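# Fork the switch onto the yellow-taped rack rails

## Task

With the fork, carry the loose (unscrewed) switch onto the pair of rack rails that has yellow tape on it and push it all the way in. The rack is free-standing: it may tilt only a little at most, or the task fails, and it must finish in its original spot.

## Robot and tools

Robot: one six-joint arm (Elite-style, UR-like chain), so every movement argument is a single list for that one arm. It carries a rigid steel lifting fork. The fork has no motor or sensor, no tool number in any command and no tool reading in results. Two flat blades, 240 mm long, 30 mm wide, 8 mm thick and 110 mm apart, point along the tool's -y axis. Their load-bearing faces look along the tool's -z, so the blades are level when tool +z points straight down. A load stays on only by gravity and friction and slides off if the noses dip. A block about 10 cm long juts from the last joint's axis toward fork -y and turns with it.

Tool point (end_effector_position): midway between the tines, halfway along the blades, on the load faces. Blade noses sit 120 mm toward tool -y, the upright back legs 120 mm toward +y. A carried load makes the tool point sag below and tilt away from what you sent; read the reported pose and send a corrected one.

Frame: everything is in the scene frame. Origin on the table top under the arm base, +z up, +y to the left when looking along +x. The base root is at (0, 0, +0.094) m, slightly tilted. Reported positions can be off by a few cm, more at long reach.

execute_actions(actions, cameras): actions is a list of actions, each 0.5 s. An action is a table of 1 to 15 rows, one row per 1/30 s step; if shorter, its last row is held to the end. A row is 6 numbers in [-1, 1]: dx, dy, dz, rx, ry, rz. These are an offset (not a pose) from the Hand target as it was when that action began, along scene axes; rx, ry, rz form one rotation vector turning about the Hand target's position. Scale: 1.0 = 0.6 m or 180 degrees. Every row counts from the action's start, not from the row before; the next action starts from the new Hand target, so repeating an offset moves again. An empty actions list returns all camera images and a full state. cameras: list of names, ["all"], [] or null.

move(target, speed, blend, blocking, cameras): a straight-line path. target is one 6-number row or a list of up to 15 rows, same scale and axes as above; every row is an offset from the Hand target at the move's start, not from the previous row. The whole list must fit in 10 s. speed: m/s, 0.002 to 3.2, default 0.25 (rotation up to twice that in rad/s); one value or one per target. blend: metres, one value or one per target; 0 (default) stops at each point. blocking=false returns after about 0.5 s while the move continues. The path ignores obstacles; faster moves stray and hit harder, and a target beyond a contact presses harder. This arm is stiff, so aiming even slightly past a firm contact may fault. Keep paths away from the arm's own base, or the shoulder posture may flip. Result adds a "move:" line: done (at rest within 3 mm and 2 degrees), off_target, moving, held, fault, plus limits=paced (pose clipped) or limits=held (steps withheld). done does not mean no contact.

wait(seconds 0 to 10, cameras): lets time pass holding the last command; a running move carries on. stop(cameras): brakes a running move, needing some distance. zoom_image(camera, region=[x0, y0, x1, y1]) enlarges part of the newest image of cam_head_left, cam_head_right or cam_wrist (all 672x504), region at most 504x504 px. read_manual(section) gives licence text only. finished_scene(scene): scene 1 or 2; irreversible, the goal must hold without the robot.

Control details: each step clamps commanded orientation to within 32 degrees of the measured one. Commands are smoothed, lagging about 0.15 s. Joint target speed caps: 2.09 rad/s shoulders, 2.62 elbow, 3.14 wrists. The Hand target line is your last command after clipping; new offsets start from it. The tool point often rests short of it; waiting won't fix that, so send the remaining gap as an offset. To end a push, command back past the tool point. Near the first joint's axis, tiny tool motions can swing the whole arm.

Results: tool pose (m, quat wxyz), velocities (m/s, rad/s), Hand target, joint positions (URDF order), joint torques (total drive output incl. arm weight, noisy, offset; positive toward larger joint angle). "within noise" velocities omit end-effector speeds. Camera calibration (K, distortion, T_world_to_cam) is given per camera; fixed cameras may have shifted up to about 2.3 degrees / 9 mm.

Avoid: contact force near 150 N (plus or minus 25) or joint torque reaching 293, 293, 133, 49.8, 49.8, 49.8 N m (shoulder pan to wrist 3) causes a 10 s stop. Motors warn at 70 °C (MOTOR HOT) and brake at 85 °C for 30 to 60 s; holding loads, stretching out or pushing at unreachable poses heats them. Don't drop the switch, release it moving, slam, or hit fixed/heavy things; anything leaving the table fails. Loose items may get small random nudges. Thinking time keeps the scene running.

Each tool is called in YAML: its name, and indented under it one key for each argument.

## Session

execute_actions:
  actions: []

zoom_image:
  camera: "cam_head_right"
  region: [230, 70, 490, 280]

zoom_image:
  camera: "cam_head_left"
  region: [230, 70, 490, 280]

Scene clock: 0.00 s.
end_effector_position=(+0.3721, -0.1179, +0.2683) end_effector_quat_wxyz=(-0.171, +0.978, -0.115, +0.012)
Joint positions: [1.982 -1.736 2.436 -1.964 -1.402 0.575]
Joint velocities: within noise
Joint torques (N m): no reading
Hand target: +0.3721, -0.1179, +0.2683; -0.171, +0.978, -0.115, +0.012
camera_calibration:
cam_wrist: T_world_to_cam=[[0.971635, -0.232132, -0.0451733, -0.367249], [-0.231942, -0.972683, 0.00947392, -0.159603], [-0.0461385, 0.00127239, -0.998934, 0.379723], [0, 0, 0, 1]] pos_world=[0.337333, -0.240977, 0.364241]

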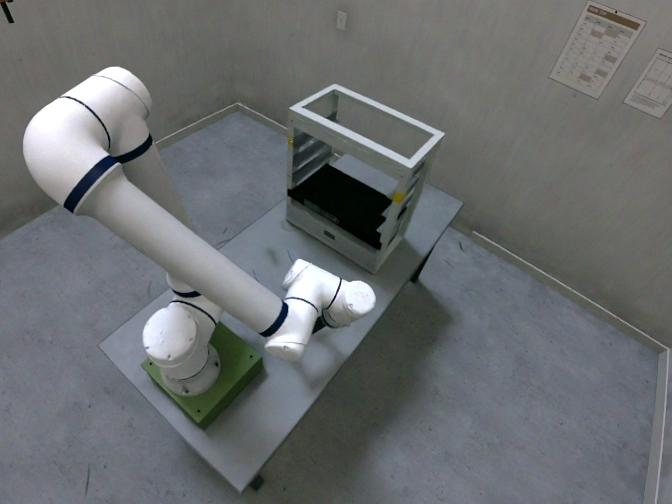

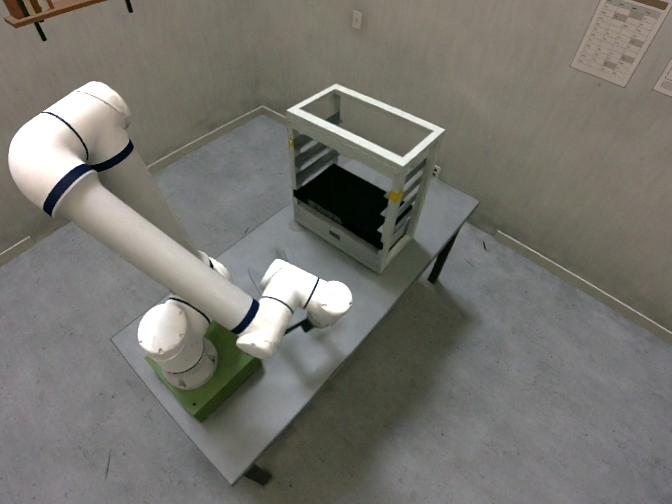

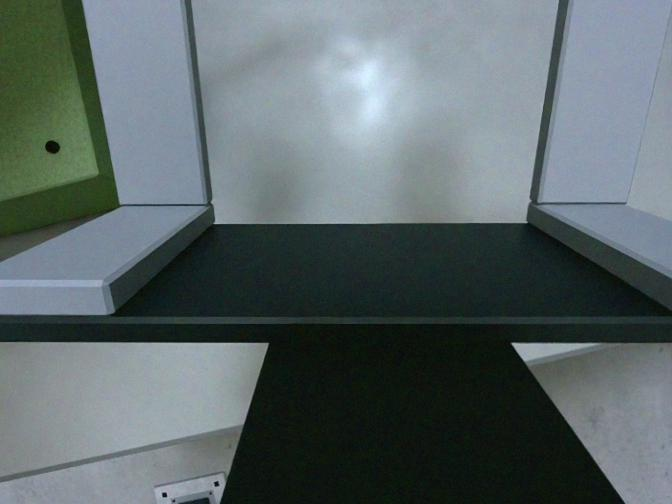

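Scaled by 1.938.

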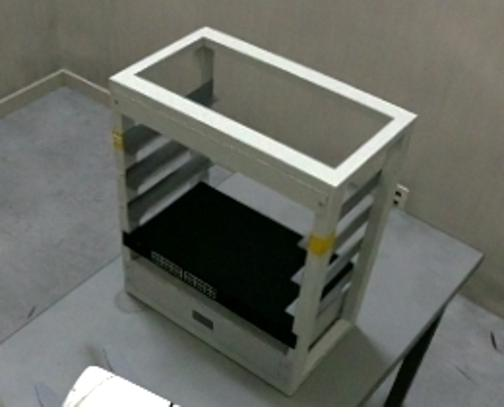

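Scaled by 1.938.

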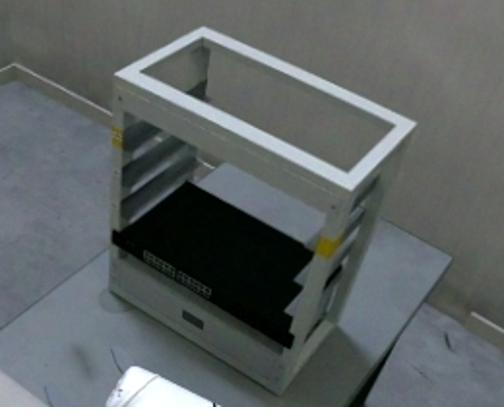

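move:
  target:
    - [0.05,0.02,0.3,0,0,0]
    - [0.28,0.23,0.403,0.1457,-0.1924,-0.4099]
  speed: 0.4
  blend: [0.05,0]
  cameras: ["all"]

zoom_image:
  camera: "cam_wrist"
  region: [180, 0, 580, 230]

zoom_image:
  camera: "cam_head_right"
  region: [280, 70, 450, 280]

Scene clock: 26.43 s.
end_effector_position=(+0.5399, +0.0200, +0.5102) end_effector_quat_wxyz=(-0.354, +0.612, -0.613, +0.354)
Joint positions: [2.301 -2.471 2.883 -2.798 -0.839 2.588]
Joint torques (N m): [9.66 38.27 -72.92 -11.74 1.56 3.56]
Hand target: +0.5401, +0.0201, +0.5101; -0.354, +0.612, -0.613, +0.354
Off the commanded pose: 0.000 m, 0 deg.
move: done
camera_calibration:
cam_wrist: T_world_to_cam=[[0.0154691, -0.999562, -0.0252191, 0.0340968], [-0.768577, 0.0042464, -0.639743, 0.612574], [0.63957, 0.0292791, -0.768175, 0.14043], [0, 0, 0, 1]] pos_world=[0.380468, 0.027369, 0.500625]

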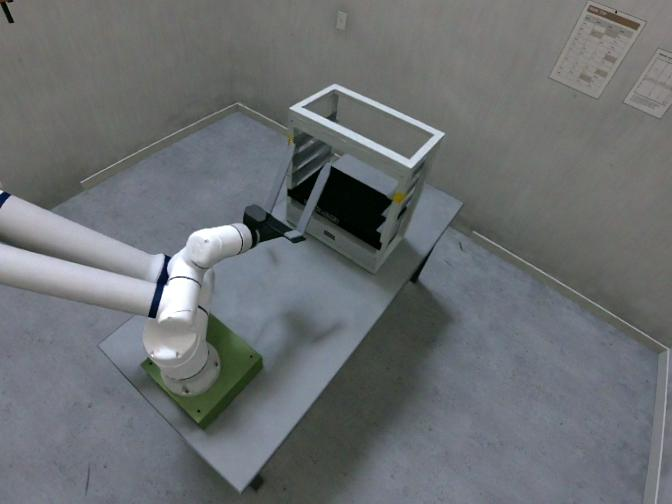

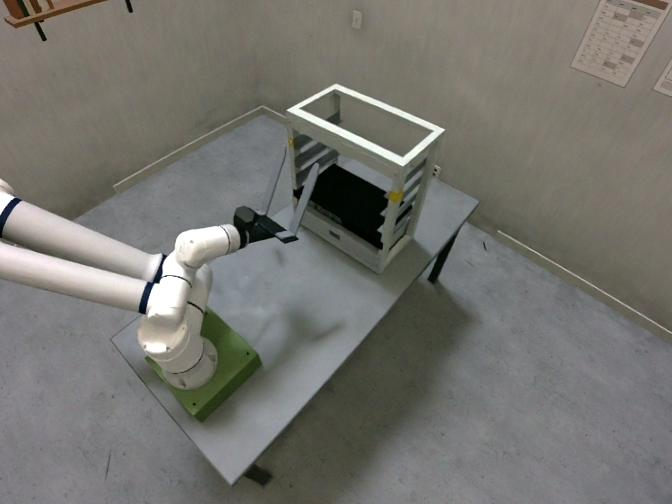

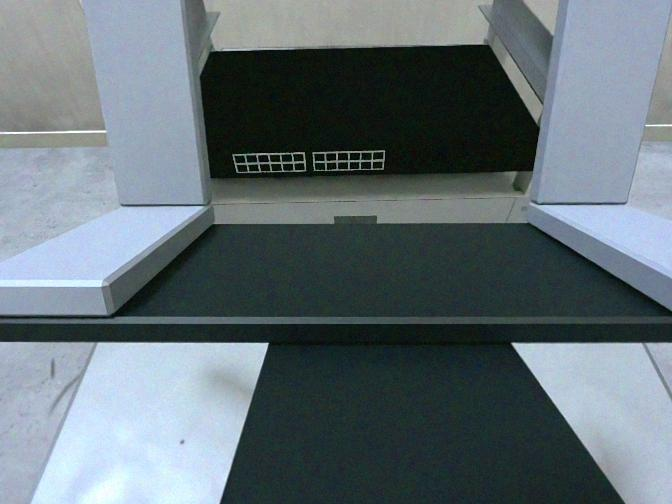

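Scaled by 1.260.

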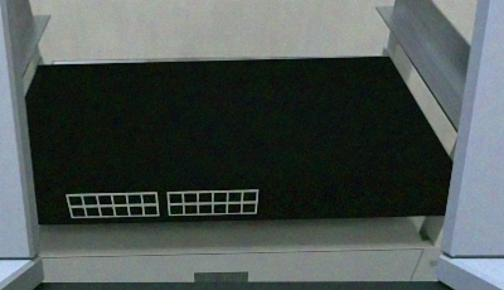

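Scaled by 2.400.

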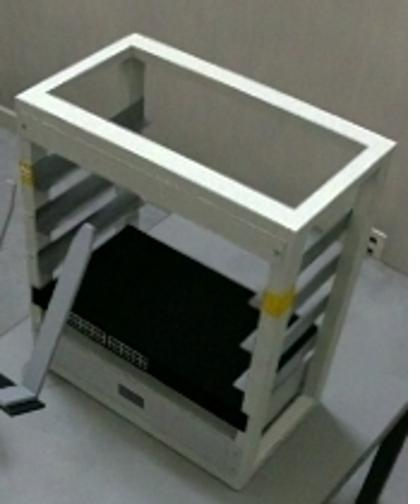

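zoom_image:
  camera: "cam_head_right"
  region: [280, 130, 360, 220]

zoom_image:
  camera: "cam_head_right"
  region: [350, 170, 430, 280]

zoom_image:
  camera: "cam_head_left"
  region: [280, 130, 360, 240]

zoom_image:
  camera: "cam_head_left"
  region: [350, 170, 430, 280]

Scaled by 5.600.

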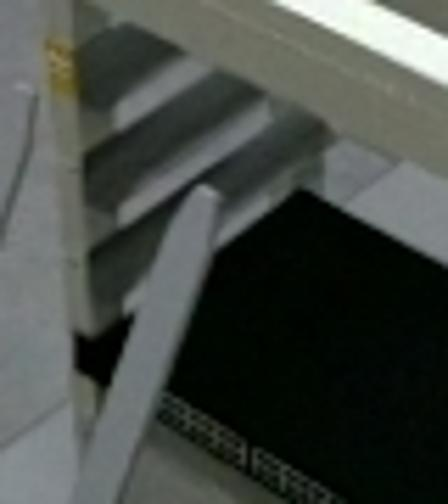

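Scaled by 4.582.

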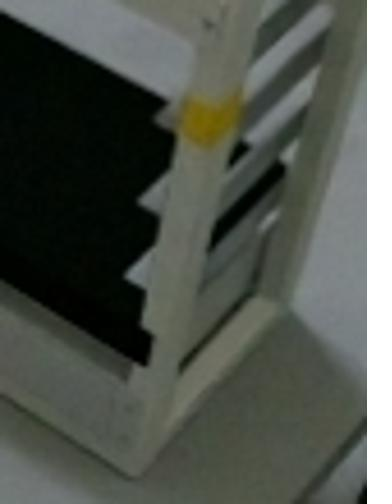

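Scaled by 4.582.

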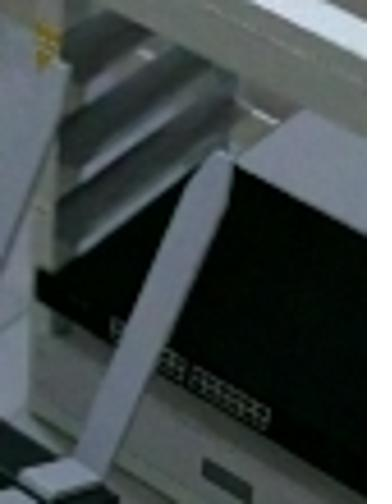

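Scaled by 4.582.

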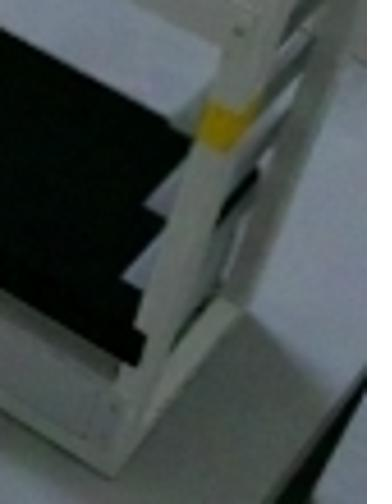

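move:
  target:
    - [-0.06,0,-0.1,0,0.3333,0]
  speed: 0.4

move:
  target:
    - [0.2,0,-0.24,0,0,0.0106]
    - [0.51,0,-0.24,0,0,0.0106]
  speed: 0.2
  blend: [0.03,0]
  cameras: ["all"]

zoom_image:
  camera: "cam_wrist"
  region: [0, 0, 500, 230]

zoom_image:
  camera: "cam_head_right"
  region: [280, 70, 450, 280]

Scene clock: 54.17 s.
end_effector_position=(+0.5041, +0.0201, +0.4501) end_effector_quat_wxyz=(+0.000, +0.707, -0.708, +0.001)
Joint positions: [2.722 -2.218 2.279 -1.62 -1.571 2.677]
Joint torques (N m): [9.85 15.33 -102.6 -5.28 -1.33 3.52]
Hand target: +0.5041, +0.0201, +0.4501; +0.000, +0.707, -0.708, +0.001
Off the commanded pose: 0.000 m, 0 deg.
move: done

Scene clock: 56.70 s.
end_effector_position=(+0.8099, +0.0201, +0.3061) end_effector_quat_wxyz=(+0.000, +0.718, -0.696, +0.001)
Joint positions: [2.937 -1.501 2.066 -2.123 -1.568 2.859]
Joint torques (N m): [8.32 -51.33 -89.85 -5.48 -1.6 3.42]
Hand target: +0.8101, +0.0201, +0.3061; +0.000, +0.718, -0.696, +0.001
Off the commanded pose: 0.000 m, 0 deg.
move: done
camera_calibration:
cam_wrist: T_world_to_cam=[[0.0189302, -0.999499, -0.0253498, 0.0220722], [-0.938127, -0.0265249, 0.345274, 0.52602], [-0.345773, 0.0172452, -0.93816, 0.661333], [0, 0, 0, 1]] pos_world=[0.721727, 0.0246089, 0.439375]

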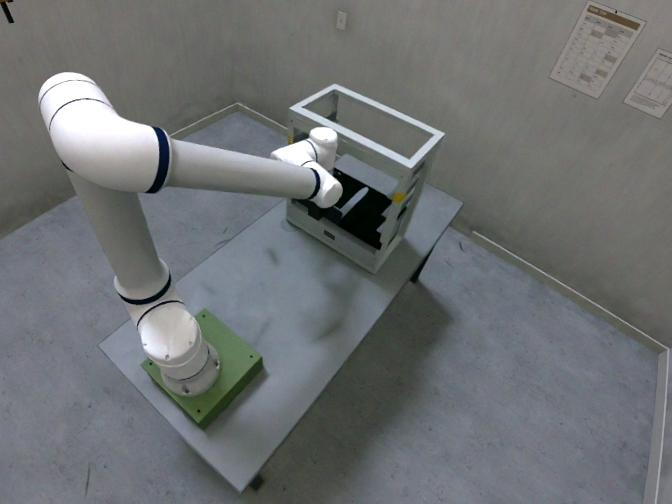

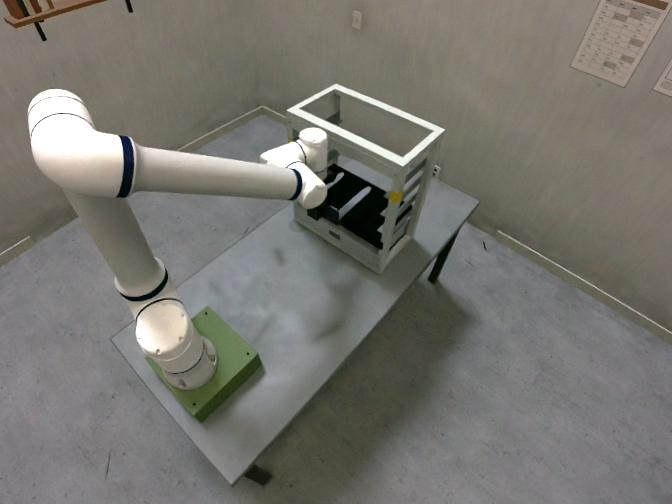

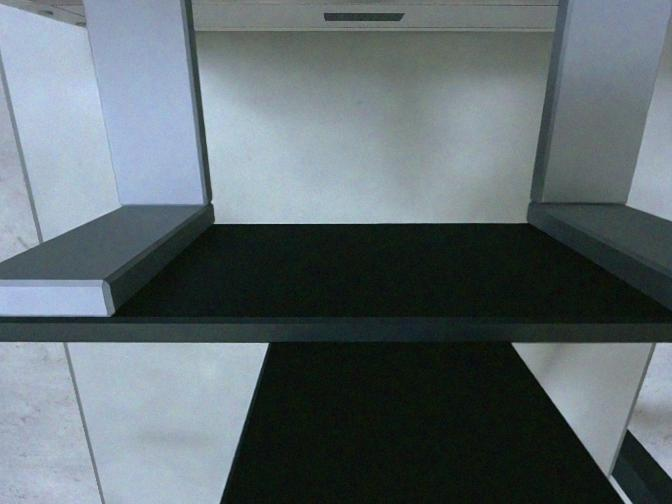

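Scaled by 1.008.

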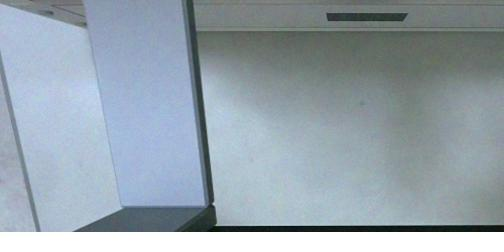

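Scaled by 2.400.

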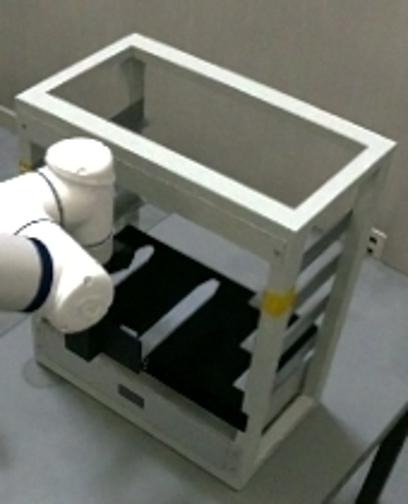

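move:
  target:
    - [-0.42,-0.02,0,0,0,0]
    - [-0.42,-0.028,-0.25,0,0,0]
    - [0.0133,-0.0135,-0.25,0,0,0]
  speed: [0.25,0.2,0.15]
  blend: [0.05,0.03,0]
  cameras: ["cam_head_right","cam_head_left"]

zoom_image:
  camera: "cam_head_right"
  region: [280, 70, 450, 280]

Scene clock: 69.00 s.
end_effector_position=(+0.8179, +0.0120, +0.1561) end_effector_quat_wxyz=(+0.000, +0.718, -0.696, +0.001)
Joint positions: [2.929 -1.304 2.172 -2.426 -1.569 2.851]
Joint torques (N m): [8.91 -63.54 -75.51 -5.44 -1.5 3.62]
Hand target: +0.8181, +0.0120, +0.1561; +0.000, +0.718, -0.696, +0.001
Off the commanded pose: 0.000 m, 0 deg.
move: done
Images, in order (width x height): cam_head_left 672x504, cam_head_right 672x504.

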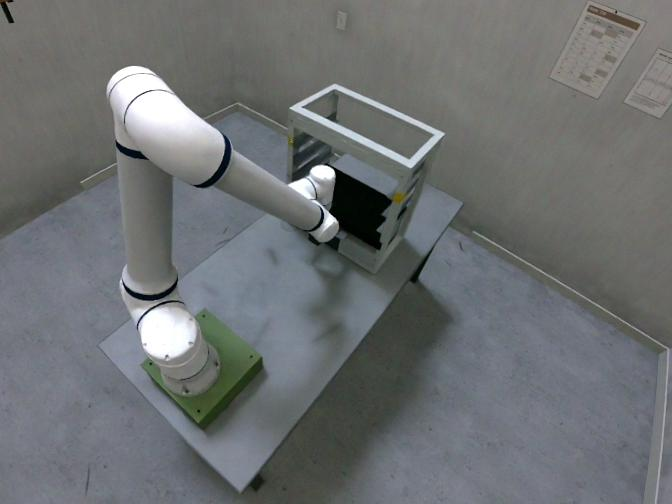

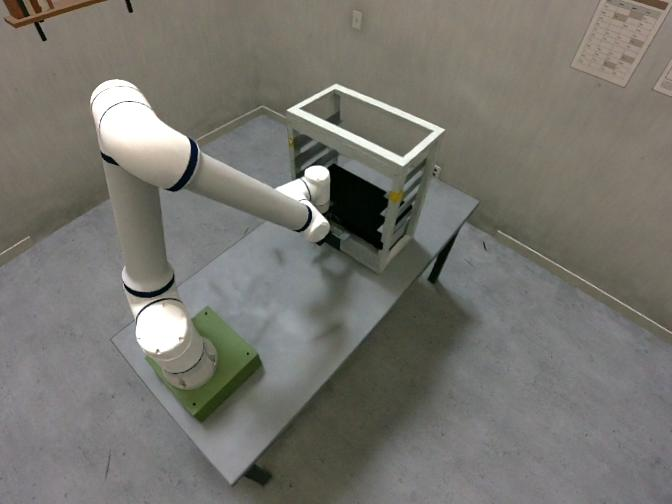

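Scaled by 2.400.

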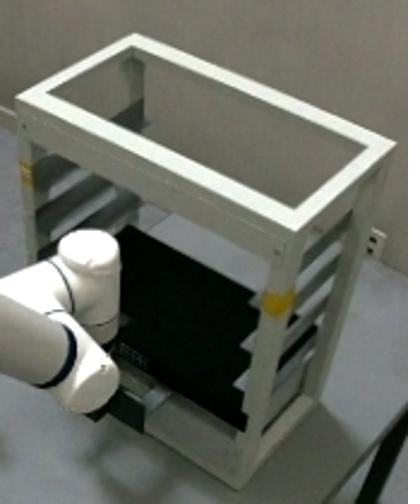

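move:
  target: [0,0,0.026,0,0,0]
  speed: 0.03

move:
  target: [0,0,0.008,0,0,0]
  speed: 0.02

move:
  target: [0,0,0.008,0,0,0]
  speed: 0.02

move:
  target: [0,0,0.008,0,0,0]
  speed: 0.02
  cameras: ["cam_head_right"]

zoom_image:
  camera: "cam_head_right"
  region: [280, 70, 450, 280]

Scene clock: 74.87 s.
end_effector_position=(+0.8181, +0.0120, +0.1715) end_effector_quat_wxyz=(+0.000, +0.718, -0.696, +0.001)
Joint positions: [2.929 -1.326 2.162 -2.394 -1.569 2.851]
Joint torques (N m): [-10.19 -89.32 -76.33 -5.72 -1.08 -1.19]
Hand target: +0.8181, +0.0120, +0.1717; +0.000, +0.718, -0.696, +0.001
Off the commanded pose: 0.000 m, 0 deg.
move: done

Scene clock: 75.60 s.
end_effector_position=(+0.8179, +0.0120, +0.1761) end_effector_quat_wxyz=(+0.000, +0.718, -0.696, +0.001)
Joint positions: [2.929 -1.333 2.159 -2.384 -1.569 2.851]
Joint torques (N m): [-17.05 -124.22 -114.33 -20.02 0.74 -1.43]
Hand target: +0.8181, +0.0120, +0.1765; +0.000, +0.718, -0.696, +0.001
Off the commanded pose: 0.000 m, 0 deg.
move: done

Scene clock: 76.33 s.
end_effector_position=(+0.8181, +0.0120, +0.1811) end_effector_quat_wxyz=(+0.000, +0.718, -0.696, +0.001)
Joint positions: [2.929 -1.34 2.156 -2.375 -1.569 2.851]
Joint torques (N m): [-18.03 -124.12 -114.98 -19.63 3.41 -1.68]
Hand target: +0.8181, +0.0120, +0.1813; +0.000, +0.718, -0.696, +0.001
Off the commanded pose: 0.000 m, 0 deg.
move: done

Scene clock: 77.07 s.
end_effector_position=(+0.8181, +0.0120, +0.1859) end_effector_quat_wxyz=(+0.000, +0.718, -0.696, +0.001)
Joint positions: [2.929 -1.346 2.153 -2.365 -1.569 2.85]
Joint torques (N m): [-21.26 -122.32 -115.44 -19.63 3.48 -1.6]
Hand target: +0.8181, +0.0120, +0.1861; +0.000, +0.718, -0.696, +0.001
Off the commanded pose: 0.000 m, 0 deg.
move: done
Images, in order (width x height): cam_head_right 672x504.

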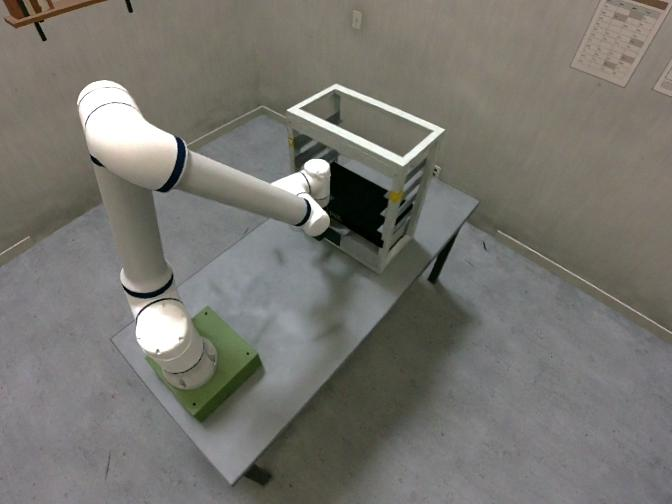

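Scaled by 2.400.

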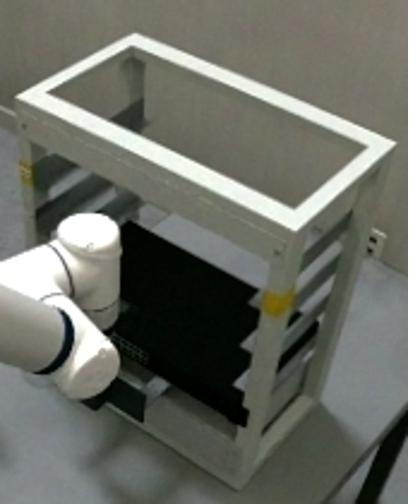

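move:
  target: [-0.25,-0.0083,0,0,0,0]
  speed: 0.08
  cameras: ["cam_head_right"]

zoom_image:
  camera: "cam_head_right"
  region: [300, 170, 420, 290]

Scene clock: 82.57 s.
end_effector_position=(+0.6683, +0.0070, +0.1861) end_effector_quat_wxyz=(+0.000, +0.718, -0.696, +0.001)
Joint positions: [2.842 -1.58 2.421 -2.399 -1.57 2.764]
Joint torques (N m): [-22.86 -87.69 -89.05 -19.5 3.74 -2.3]
Hand target: +0.6681, +0.0070, +0.1861; +0.000, +0.718, -0.696, +0.001
Off the commanded pose: 0.000 m, 0 deg.
move: done
Images, in order (width x height): cam_head_right 672x504.

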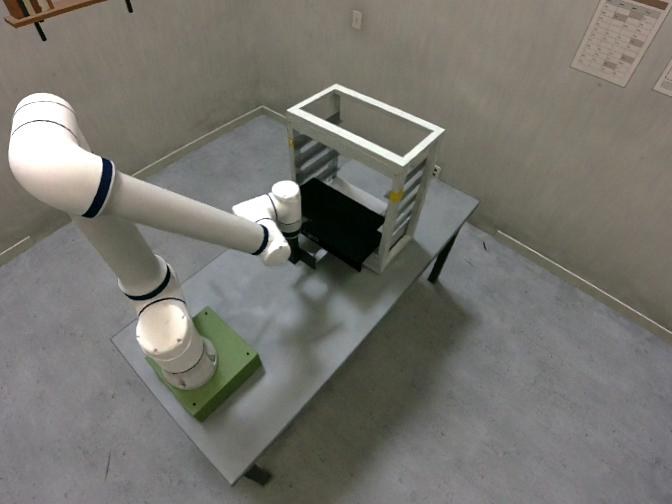

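Scaled by 4.200.

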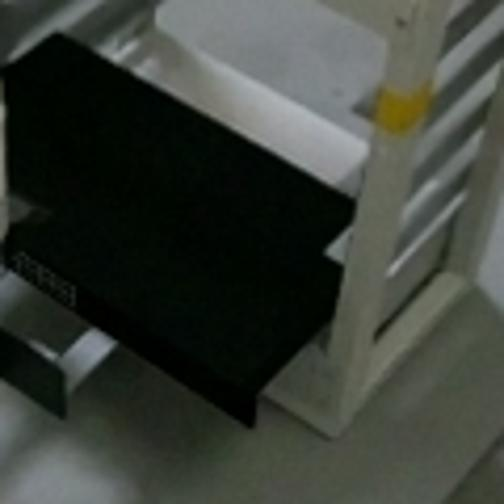

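move:
  target:
    - [-0.23,-0.0076,0,0,0,0]
    - [-0.23,-0.0076,0.45,0,0,0]
  speed: 0.12
  cameras: ["all"]

zoom_image:
  camera: "cam_head_right"
  region: [270, 130, 350, 230]

zoom_image:
  camera: "cam_head_right"
  region: [330, 150, 430, 270]

zoom_image:
  camera: "cam_head_left"
  region: [330, 150, 430, 270]

Scene clock: 91.70 s.
end_effector_position=(+0.5301, +0.0025, +0.4559) end_effector_quat_wxyz=(+0.000, +0.718, -0.696, +0.001)
Joint positions: [2.698 -2.157 2.247 -1.648 -1.571 2.62]
Joint torques (N m): [-21.98 -40.62 -147.01 -18.79 4.07 -2.24]
Hand target: +0.5301, +0.0025, +0.4561; +0.000, +0.718, -0.696, +0.001
Off the commanded pose: 0.000 m, 0 deg.
move: done
camera_calibration:
cam_wrist: T_world_to_cam=[[0.0189326, -0.999499, -0.0253506, 0.013474], [-0.938127, -0.0265273, 0.345274, 0.211281], [-0.345773, 0.0172452, -0.93816, 0.705299], [0, 0, 0, 1]] pos_world=[0.441827, 0.00690893, 0.589075]

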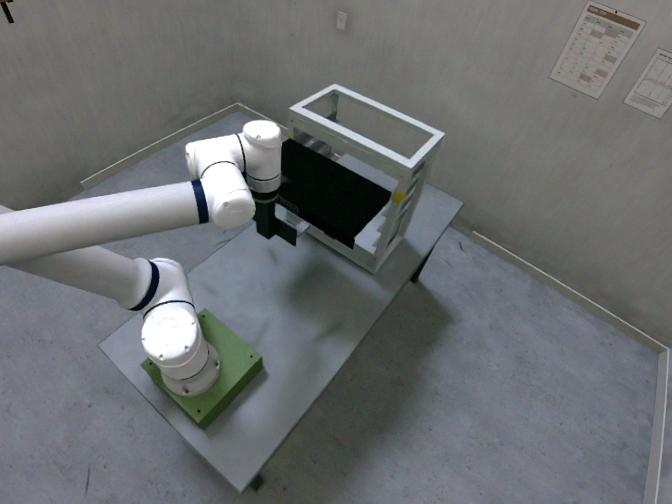

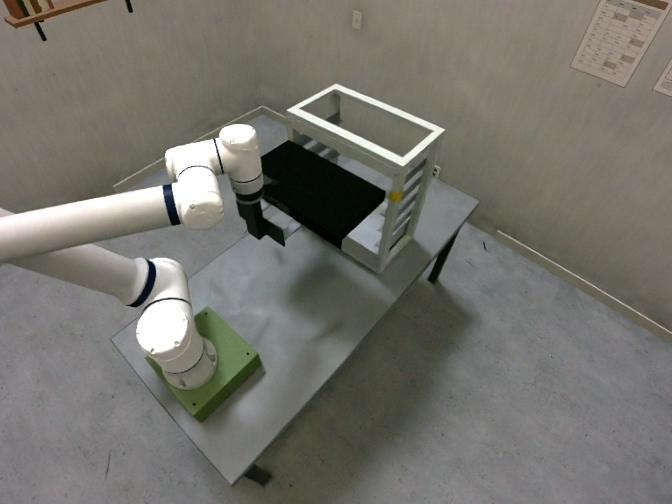

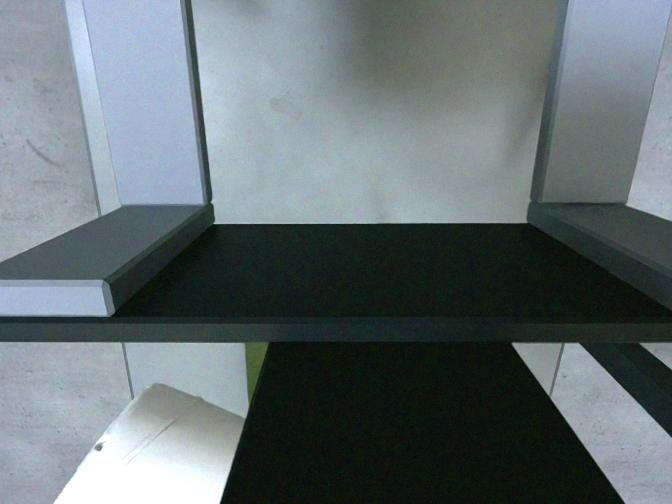

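Scaled by 5.040.

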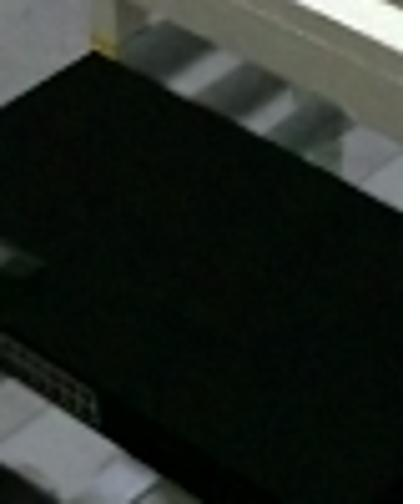

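Scaled by 4.200.

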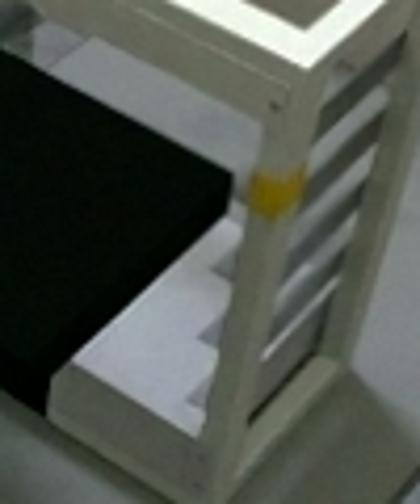

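Scaled by 4.200.

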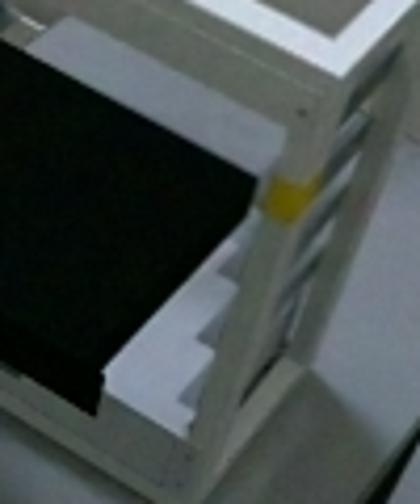

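move:
  target:
    - [0.05,0.0067,0,0,0,0]
    - [0.13,0.0095,0,0,0,0]
  speed: [0.08,0.04]
  blend: [0.005,0]
  cameras: ["cam_head_right","cam_head_left","cam_wrist"]

zoom_image:
  camera: "cam_head_right"
  region: [270, 130, 350, 230]

zoom_image:
  camera: "cam_head_right"
  region: [330, 150, 430, 270]

zoom_image:
  camera: "cam_head_left"
  region: [330, 150, 430, 270]

Scene clock: 109.30 s.
end_effector_position=(+0.6079, +0.0082, +0.4561) end_effector_quat_wxyz=(+0.000, +0.718, -0.696, +0.001)
Joint positions: [2.797 -1.985 2.166 -1.739 -1.57 2.718]
Joint torques (N m): [9.48 -34.96 -145.47 -23.98 3.95 3.48]
Hand target: +0.6081, +0.0082, +0.4561; +0.000, +0.718, -0.696, +0.001
Off the commanded pose: 0.000 m, 0 deg.
move: done
camera_calibration:
cam_wrist: T_world_to_cam=[[0.0189302, -0.999499, -0.0253498, 0.0177046], [-0.938127, -0.0265249, 0.345274, 0.284409], [-0.345773, 0.0172452, -0.93816, 0.732418], [0, 0, 0, 1]] pos_world=[0.519727, 0.0126089, 0.589375]

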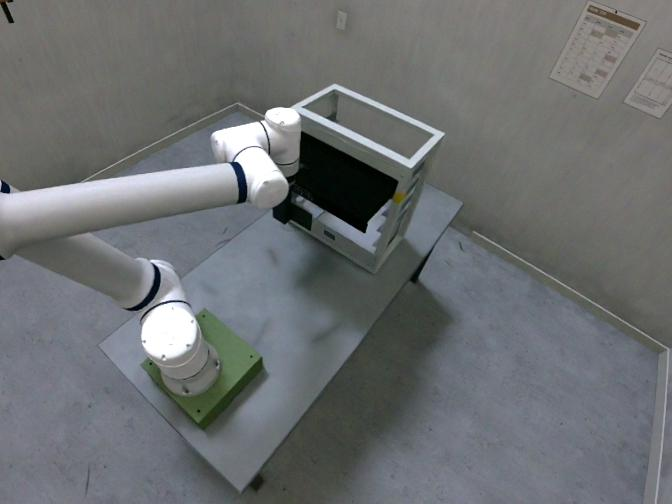

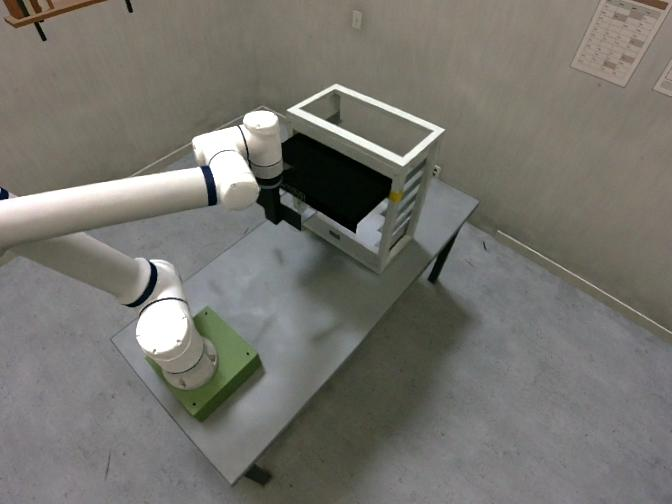

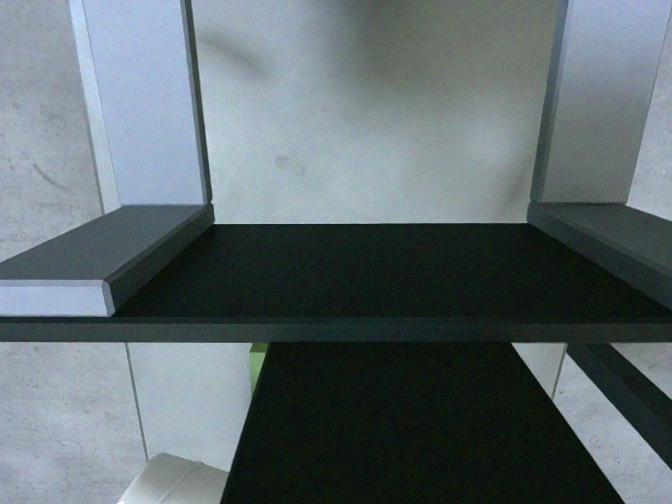

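Scaled by 5.040.

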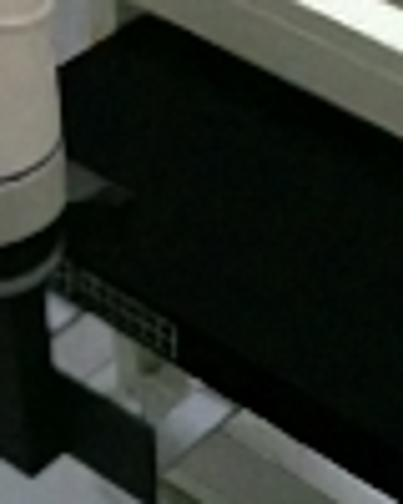

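Scaled by 4.200.

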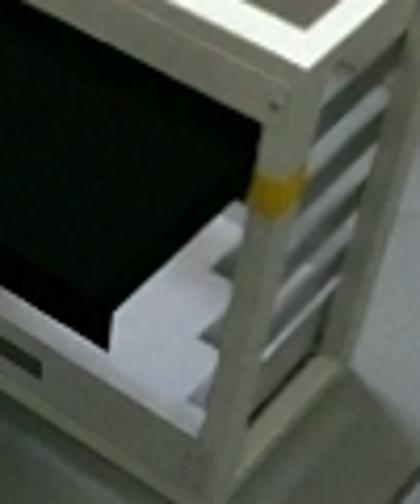

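Scaled by 4.200.

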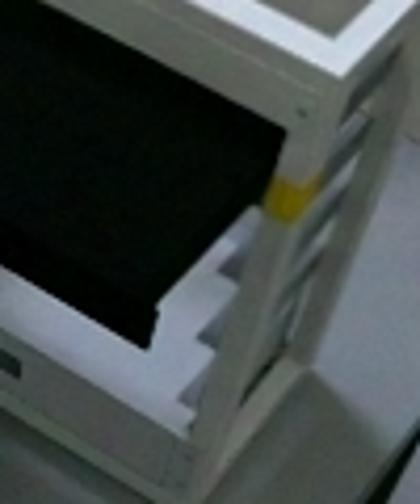

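move:
  target: [0.15,0.0035,0,0,0,0]
  speed: 0.05
  cameras: ["cam_head_right","cam_head_left"]

zoom_image:
  camera: "cam_head_right"
  region: [280, 70, 450, 280]

zoom_image:
  camera: "cam_head_left"
  region: [330, 150, 430, 270]

Scene clock: 117.17 s.
end_effector_position=(+0.6979, +0.0103, +0.4561) end_effector_quat_wxyz=(+0.000, +0.718, -0.696, +0.001)
Joint positions: [2.866 -1.807 2.053 -1.804 -1.569 2.788]
Joint torques (N m): [9.73 -54.46 -145.55 -24.33 3.44 3.53]
Hand target: +0.6981, +0.0103, +0.4561; +0.000, +0.718, -0.696, +0.001
Off the commanded pose: 0.000 m, 0 deg.
move: done
Images, in order (width x height): cam_head_left 672x504, cam_head_right 672x504.

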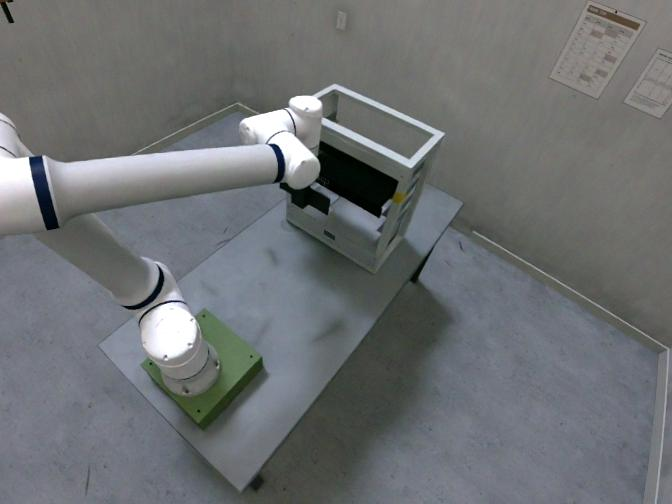

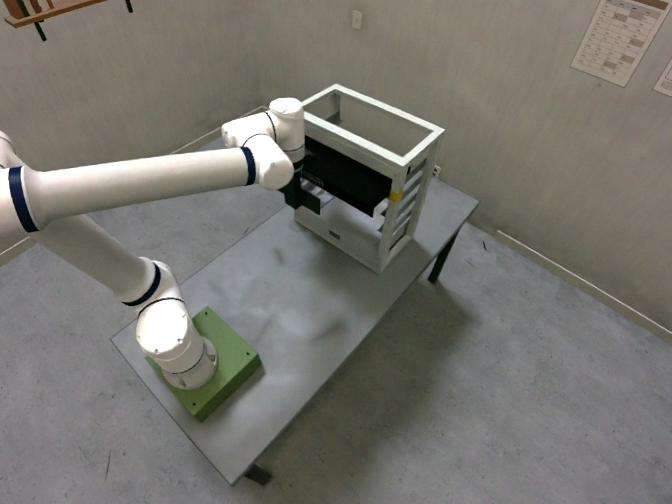

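Scaled by 2.400.

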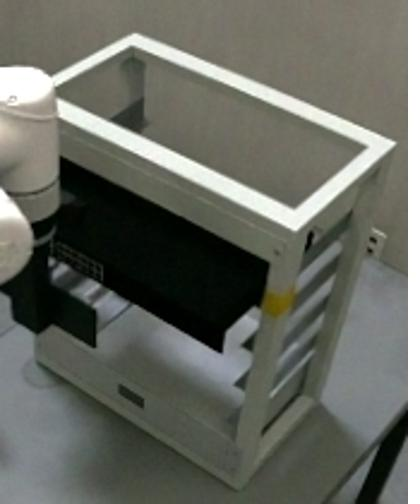

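Scaled by 4.200.

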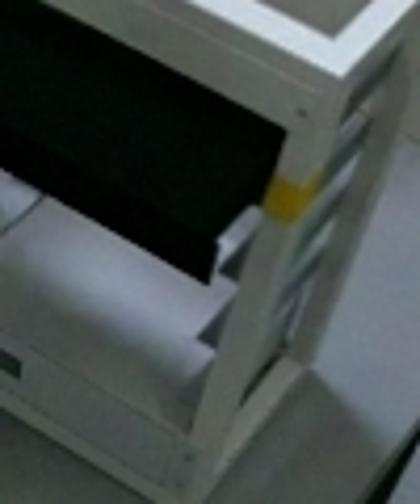

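move:
  target: [0.19,0.0045,0,0,0,0]
  speed: 0.05
  cameras: ["cam_head_right","cam_head_left"]

zoom_image:
  camera: "cam_head_right"
  region: [280, 70, 450, 280]

zoom_image:
  camera: "cam_head_left"
  region: [330, 150, 430, 270]

Scene clock: 122.60 s.
end_effector_position=(+0.8119, +0.0130, +0.4561) end_effector_quat_wxyz=(+0.000, +0.718, -0.696, +0.001)
Joint positions: [2.926 -1.603 1.882 -1.837 -1.569 2.848]
Joint torques (N m): [11.03 -80.11 -143.29 -24.48 3.11 3.43]
Hand target: +0.8121, +0.0130, +0.4561; +0.000, +0.718, -0.696, +0.001
Off the commanded pose: 0.000 m, 0 deg.
move: done
Images, in order (width x height): cam_head_left 672x504, cam_head_right 672x504.

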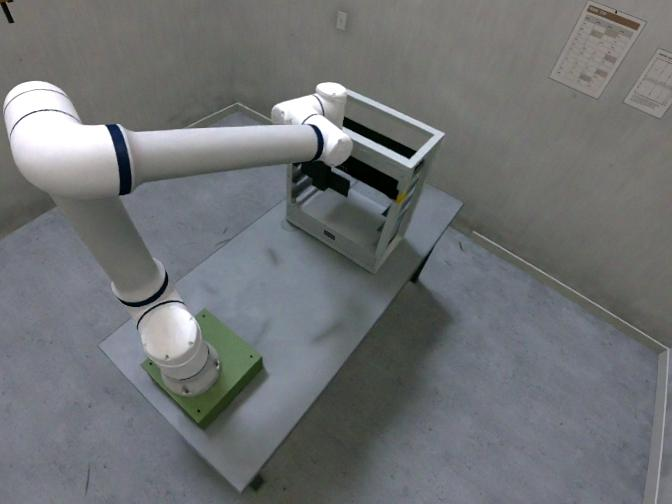

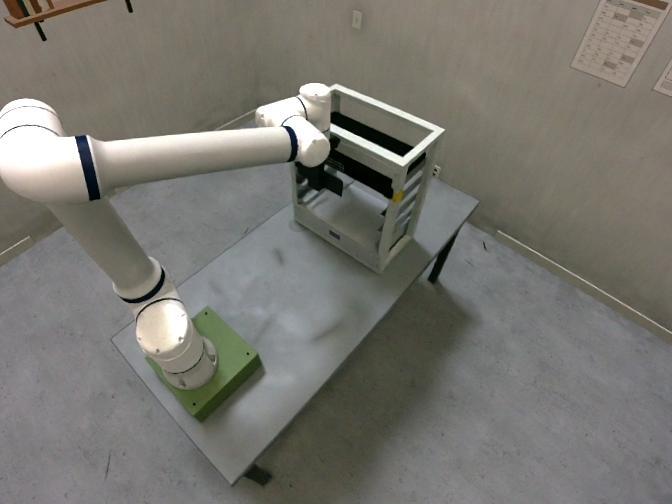

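Scaled by 2.400.

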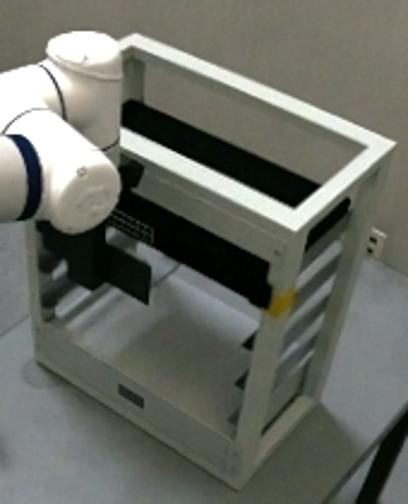

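Scaled by 4.200.

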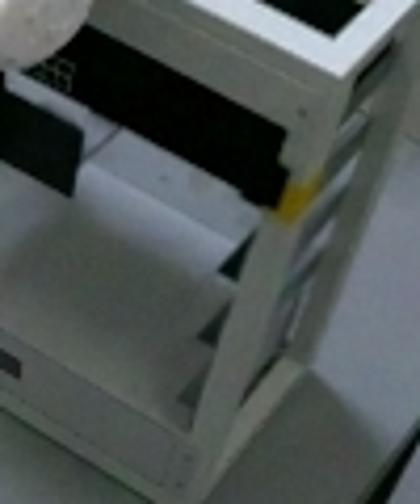

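move:
  target: [0,0,-0.02,0,0,0]
  speed: 0.02

move:
  target: [0,0,-0.03,0,0,0]
  speed: 0.02
  cameras: ["cam_head_right","cam_wrist"]

zoom_image:
  camera: "cam_head_right"
  region: [280, 70, 450, 280]

Scene clock: 126.33 s.
end_effector_position=(+0.8121, +0.0130, +0.4443) end_effector_quat_wxyz=(+0.000, +0.718, -0.696, +0.001)
Joint positions: [2.927 -1.597 1.898 -1.859 -1.569 2.848]
Joint torques (N m): [8.29 -82.03 -119.91 -24.74 1.9 3.63]
Hand target: +0.8121, +0.0130, +0.4441; +0.000, +0.718, -0.696, +0.001
Off the commanded pose: 0.000 m, 0 deg.
move: done

Scene clock: 127.57 s.
end_effector_position=(+0.8121, +0.0130, +0.4263) end_effector_quat_wxyz=(+0.000, +0.718, -0.696, +0.001)
Joint positions: [2.927 -1.588 1.922 -1.892 -1.569 2.848]
Joint torques (N m): [8.76 -46.06 -73.92 -10.25 -1.24 3.29]
Hand target: +0.8121, +0.0130, +0.4261; +0.000, +0.718, -0.696, +0.001
Off the commanded pose: 0.000 m, 0 deg.
move: done
camera_calibration:
cam_wrist: T_world_to_cam=[[0.0189326, -0.999499, -0.0253506, 0.0178819], [-0.938127, -0.0265273, 0.345274, 0.486297], [-0.345773, 0.0172452, -0.93816, 0.77495], [0, 0, 0, 1]] pos_world=[0.723827, 0.0174089, 0.559575]
Images, in order (width x height): cam_head_right 672x504, cam_wrist 672x504.

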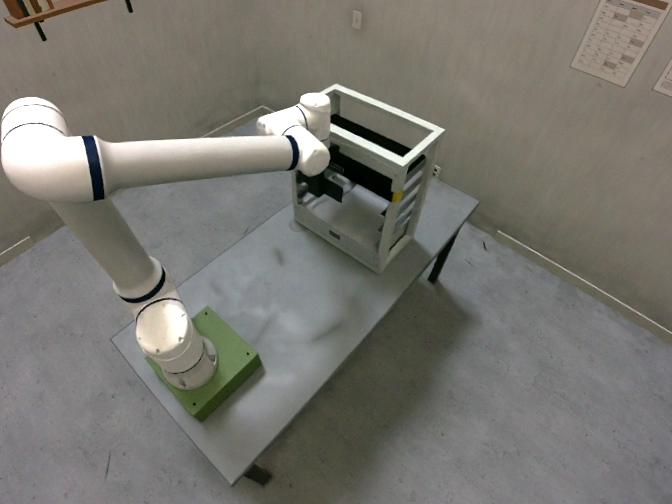

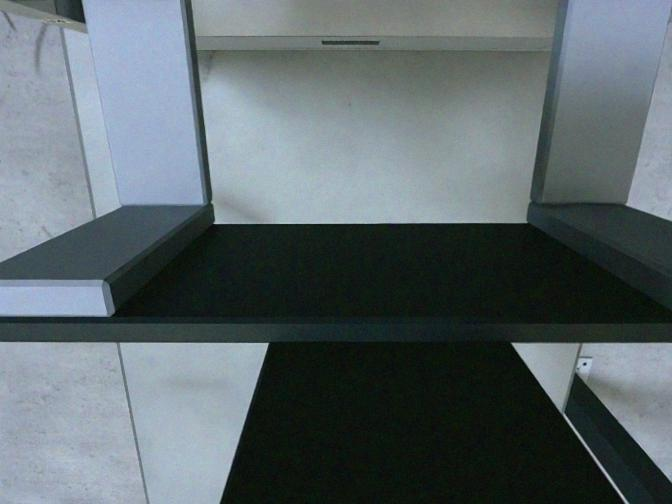

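Scaled by 2.400.

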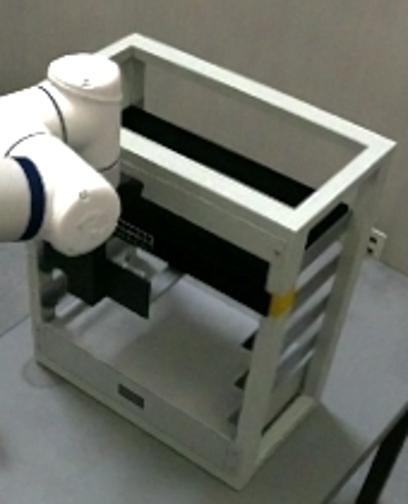

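move:
  target:
    - [-0.32,-0.0106,0,0,0,0]
    - [-0.32,-0.0106,0.064,0,0,0]
    - [-0.263,-0.0087,0.064,0,0,0]
  speed: [0.12,0.08,0.04]
  cameras: ["cam_head_right"]

zoom_image:
  camera: "cam_head_right"
  region: [280, 70, 450, 280]

move:
  target: [0.005,0.0002,0,0,0,0]
  speed: 0.01

move:
  target: [0.005,0.0002,0,0,0,0]
  speed: 0.01

Scene clock: 137.00 s.
end_effector_position=(+0.6541, +0.0077, +0.4645) end_effector_quat_wxyz=(+0.000, +0.718, -0.696, +0.001)
Joint positions: [2.833 -1.894 2.097 -1.761 -1.57 2.754]
Joint torques (N m): [8.93 -14.44 -100.45 -10.21 1.57 3.51]
Hand target: +0.6543, +0.0077, +0.4645; +0.000, +0.718, -0.696, +0.001
Off the commanded pose: 0.000 m, 0 deg.
move: done
Images, in order (width x height): cam_head_right 672x504.

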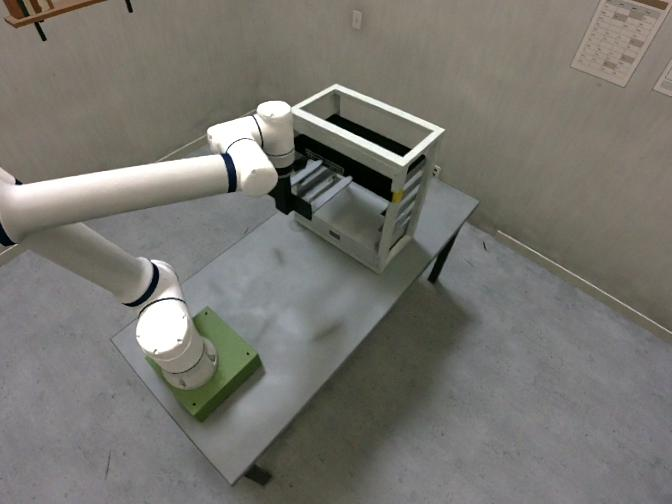

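Scaled by 2.400.

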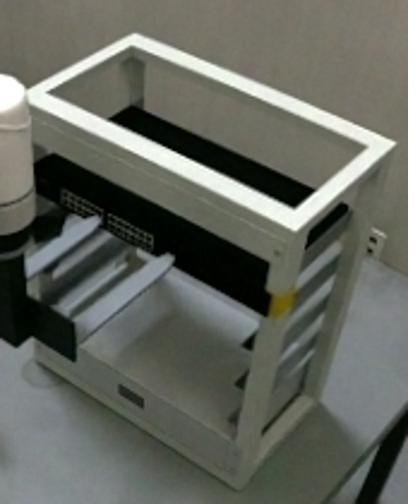

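Scene clock: 137.70 s.
end_effector_position=(+0.6571, +0.0078, +0.4645) end_effector_quat_wxyz=(+0.000, +0.718, -0.696, +0.001)
Joint positions: [2.835 -1.888 2.093 -1.763 -1.57 2.757]
Joint torques (N m): [12.83 -11.42 -106.2 -14.48 1.53 1.53]
Hand target: +0.6573, +0.0079, +0.4645; +0.000, +0.718, -0.696, +0.001
Off the commanded pose: 0.000 m, 0 deg.
move: done

Scene clock: 138.40 s.
end_effector_position=(+0.6601, +0.0080, +0.4645) end_effector_quat_wxyz=(+0.000, +0.718, -0.696, +0.001)
Joint positions: [2.837 -1.883 2.09 -1.765 -1.57 2.759]
Joint torques (N m): [13.56 -13.14 -107.31 -14.75 3.5 0.81]
Hand target: +0.6603, +0.0080, +0.4645; +0.000, +0.718, -0.696, +0.001
Off the commanded pose: 0.000 m, 0 deg.
move: done


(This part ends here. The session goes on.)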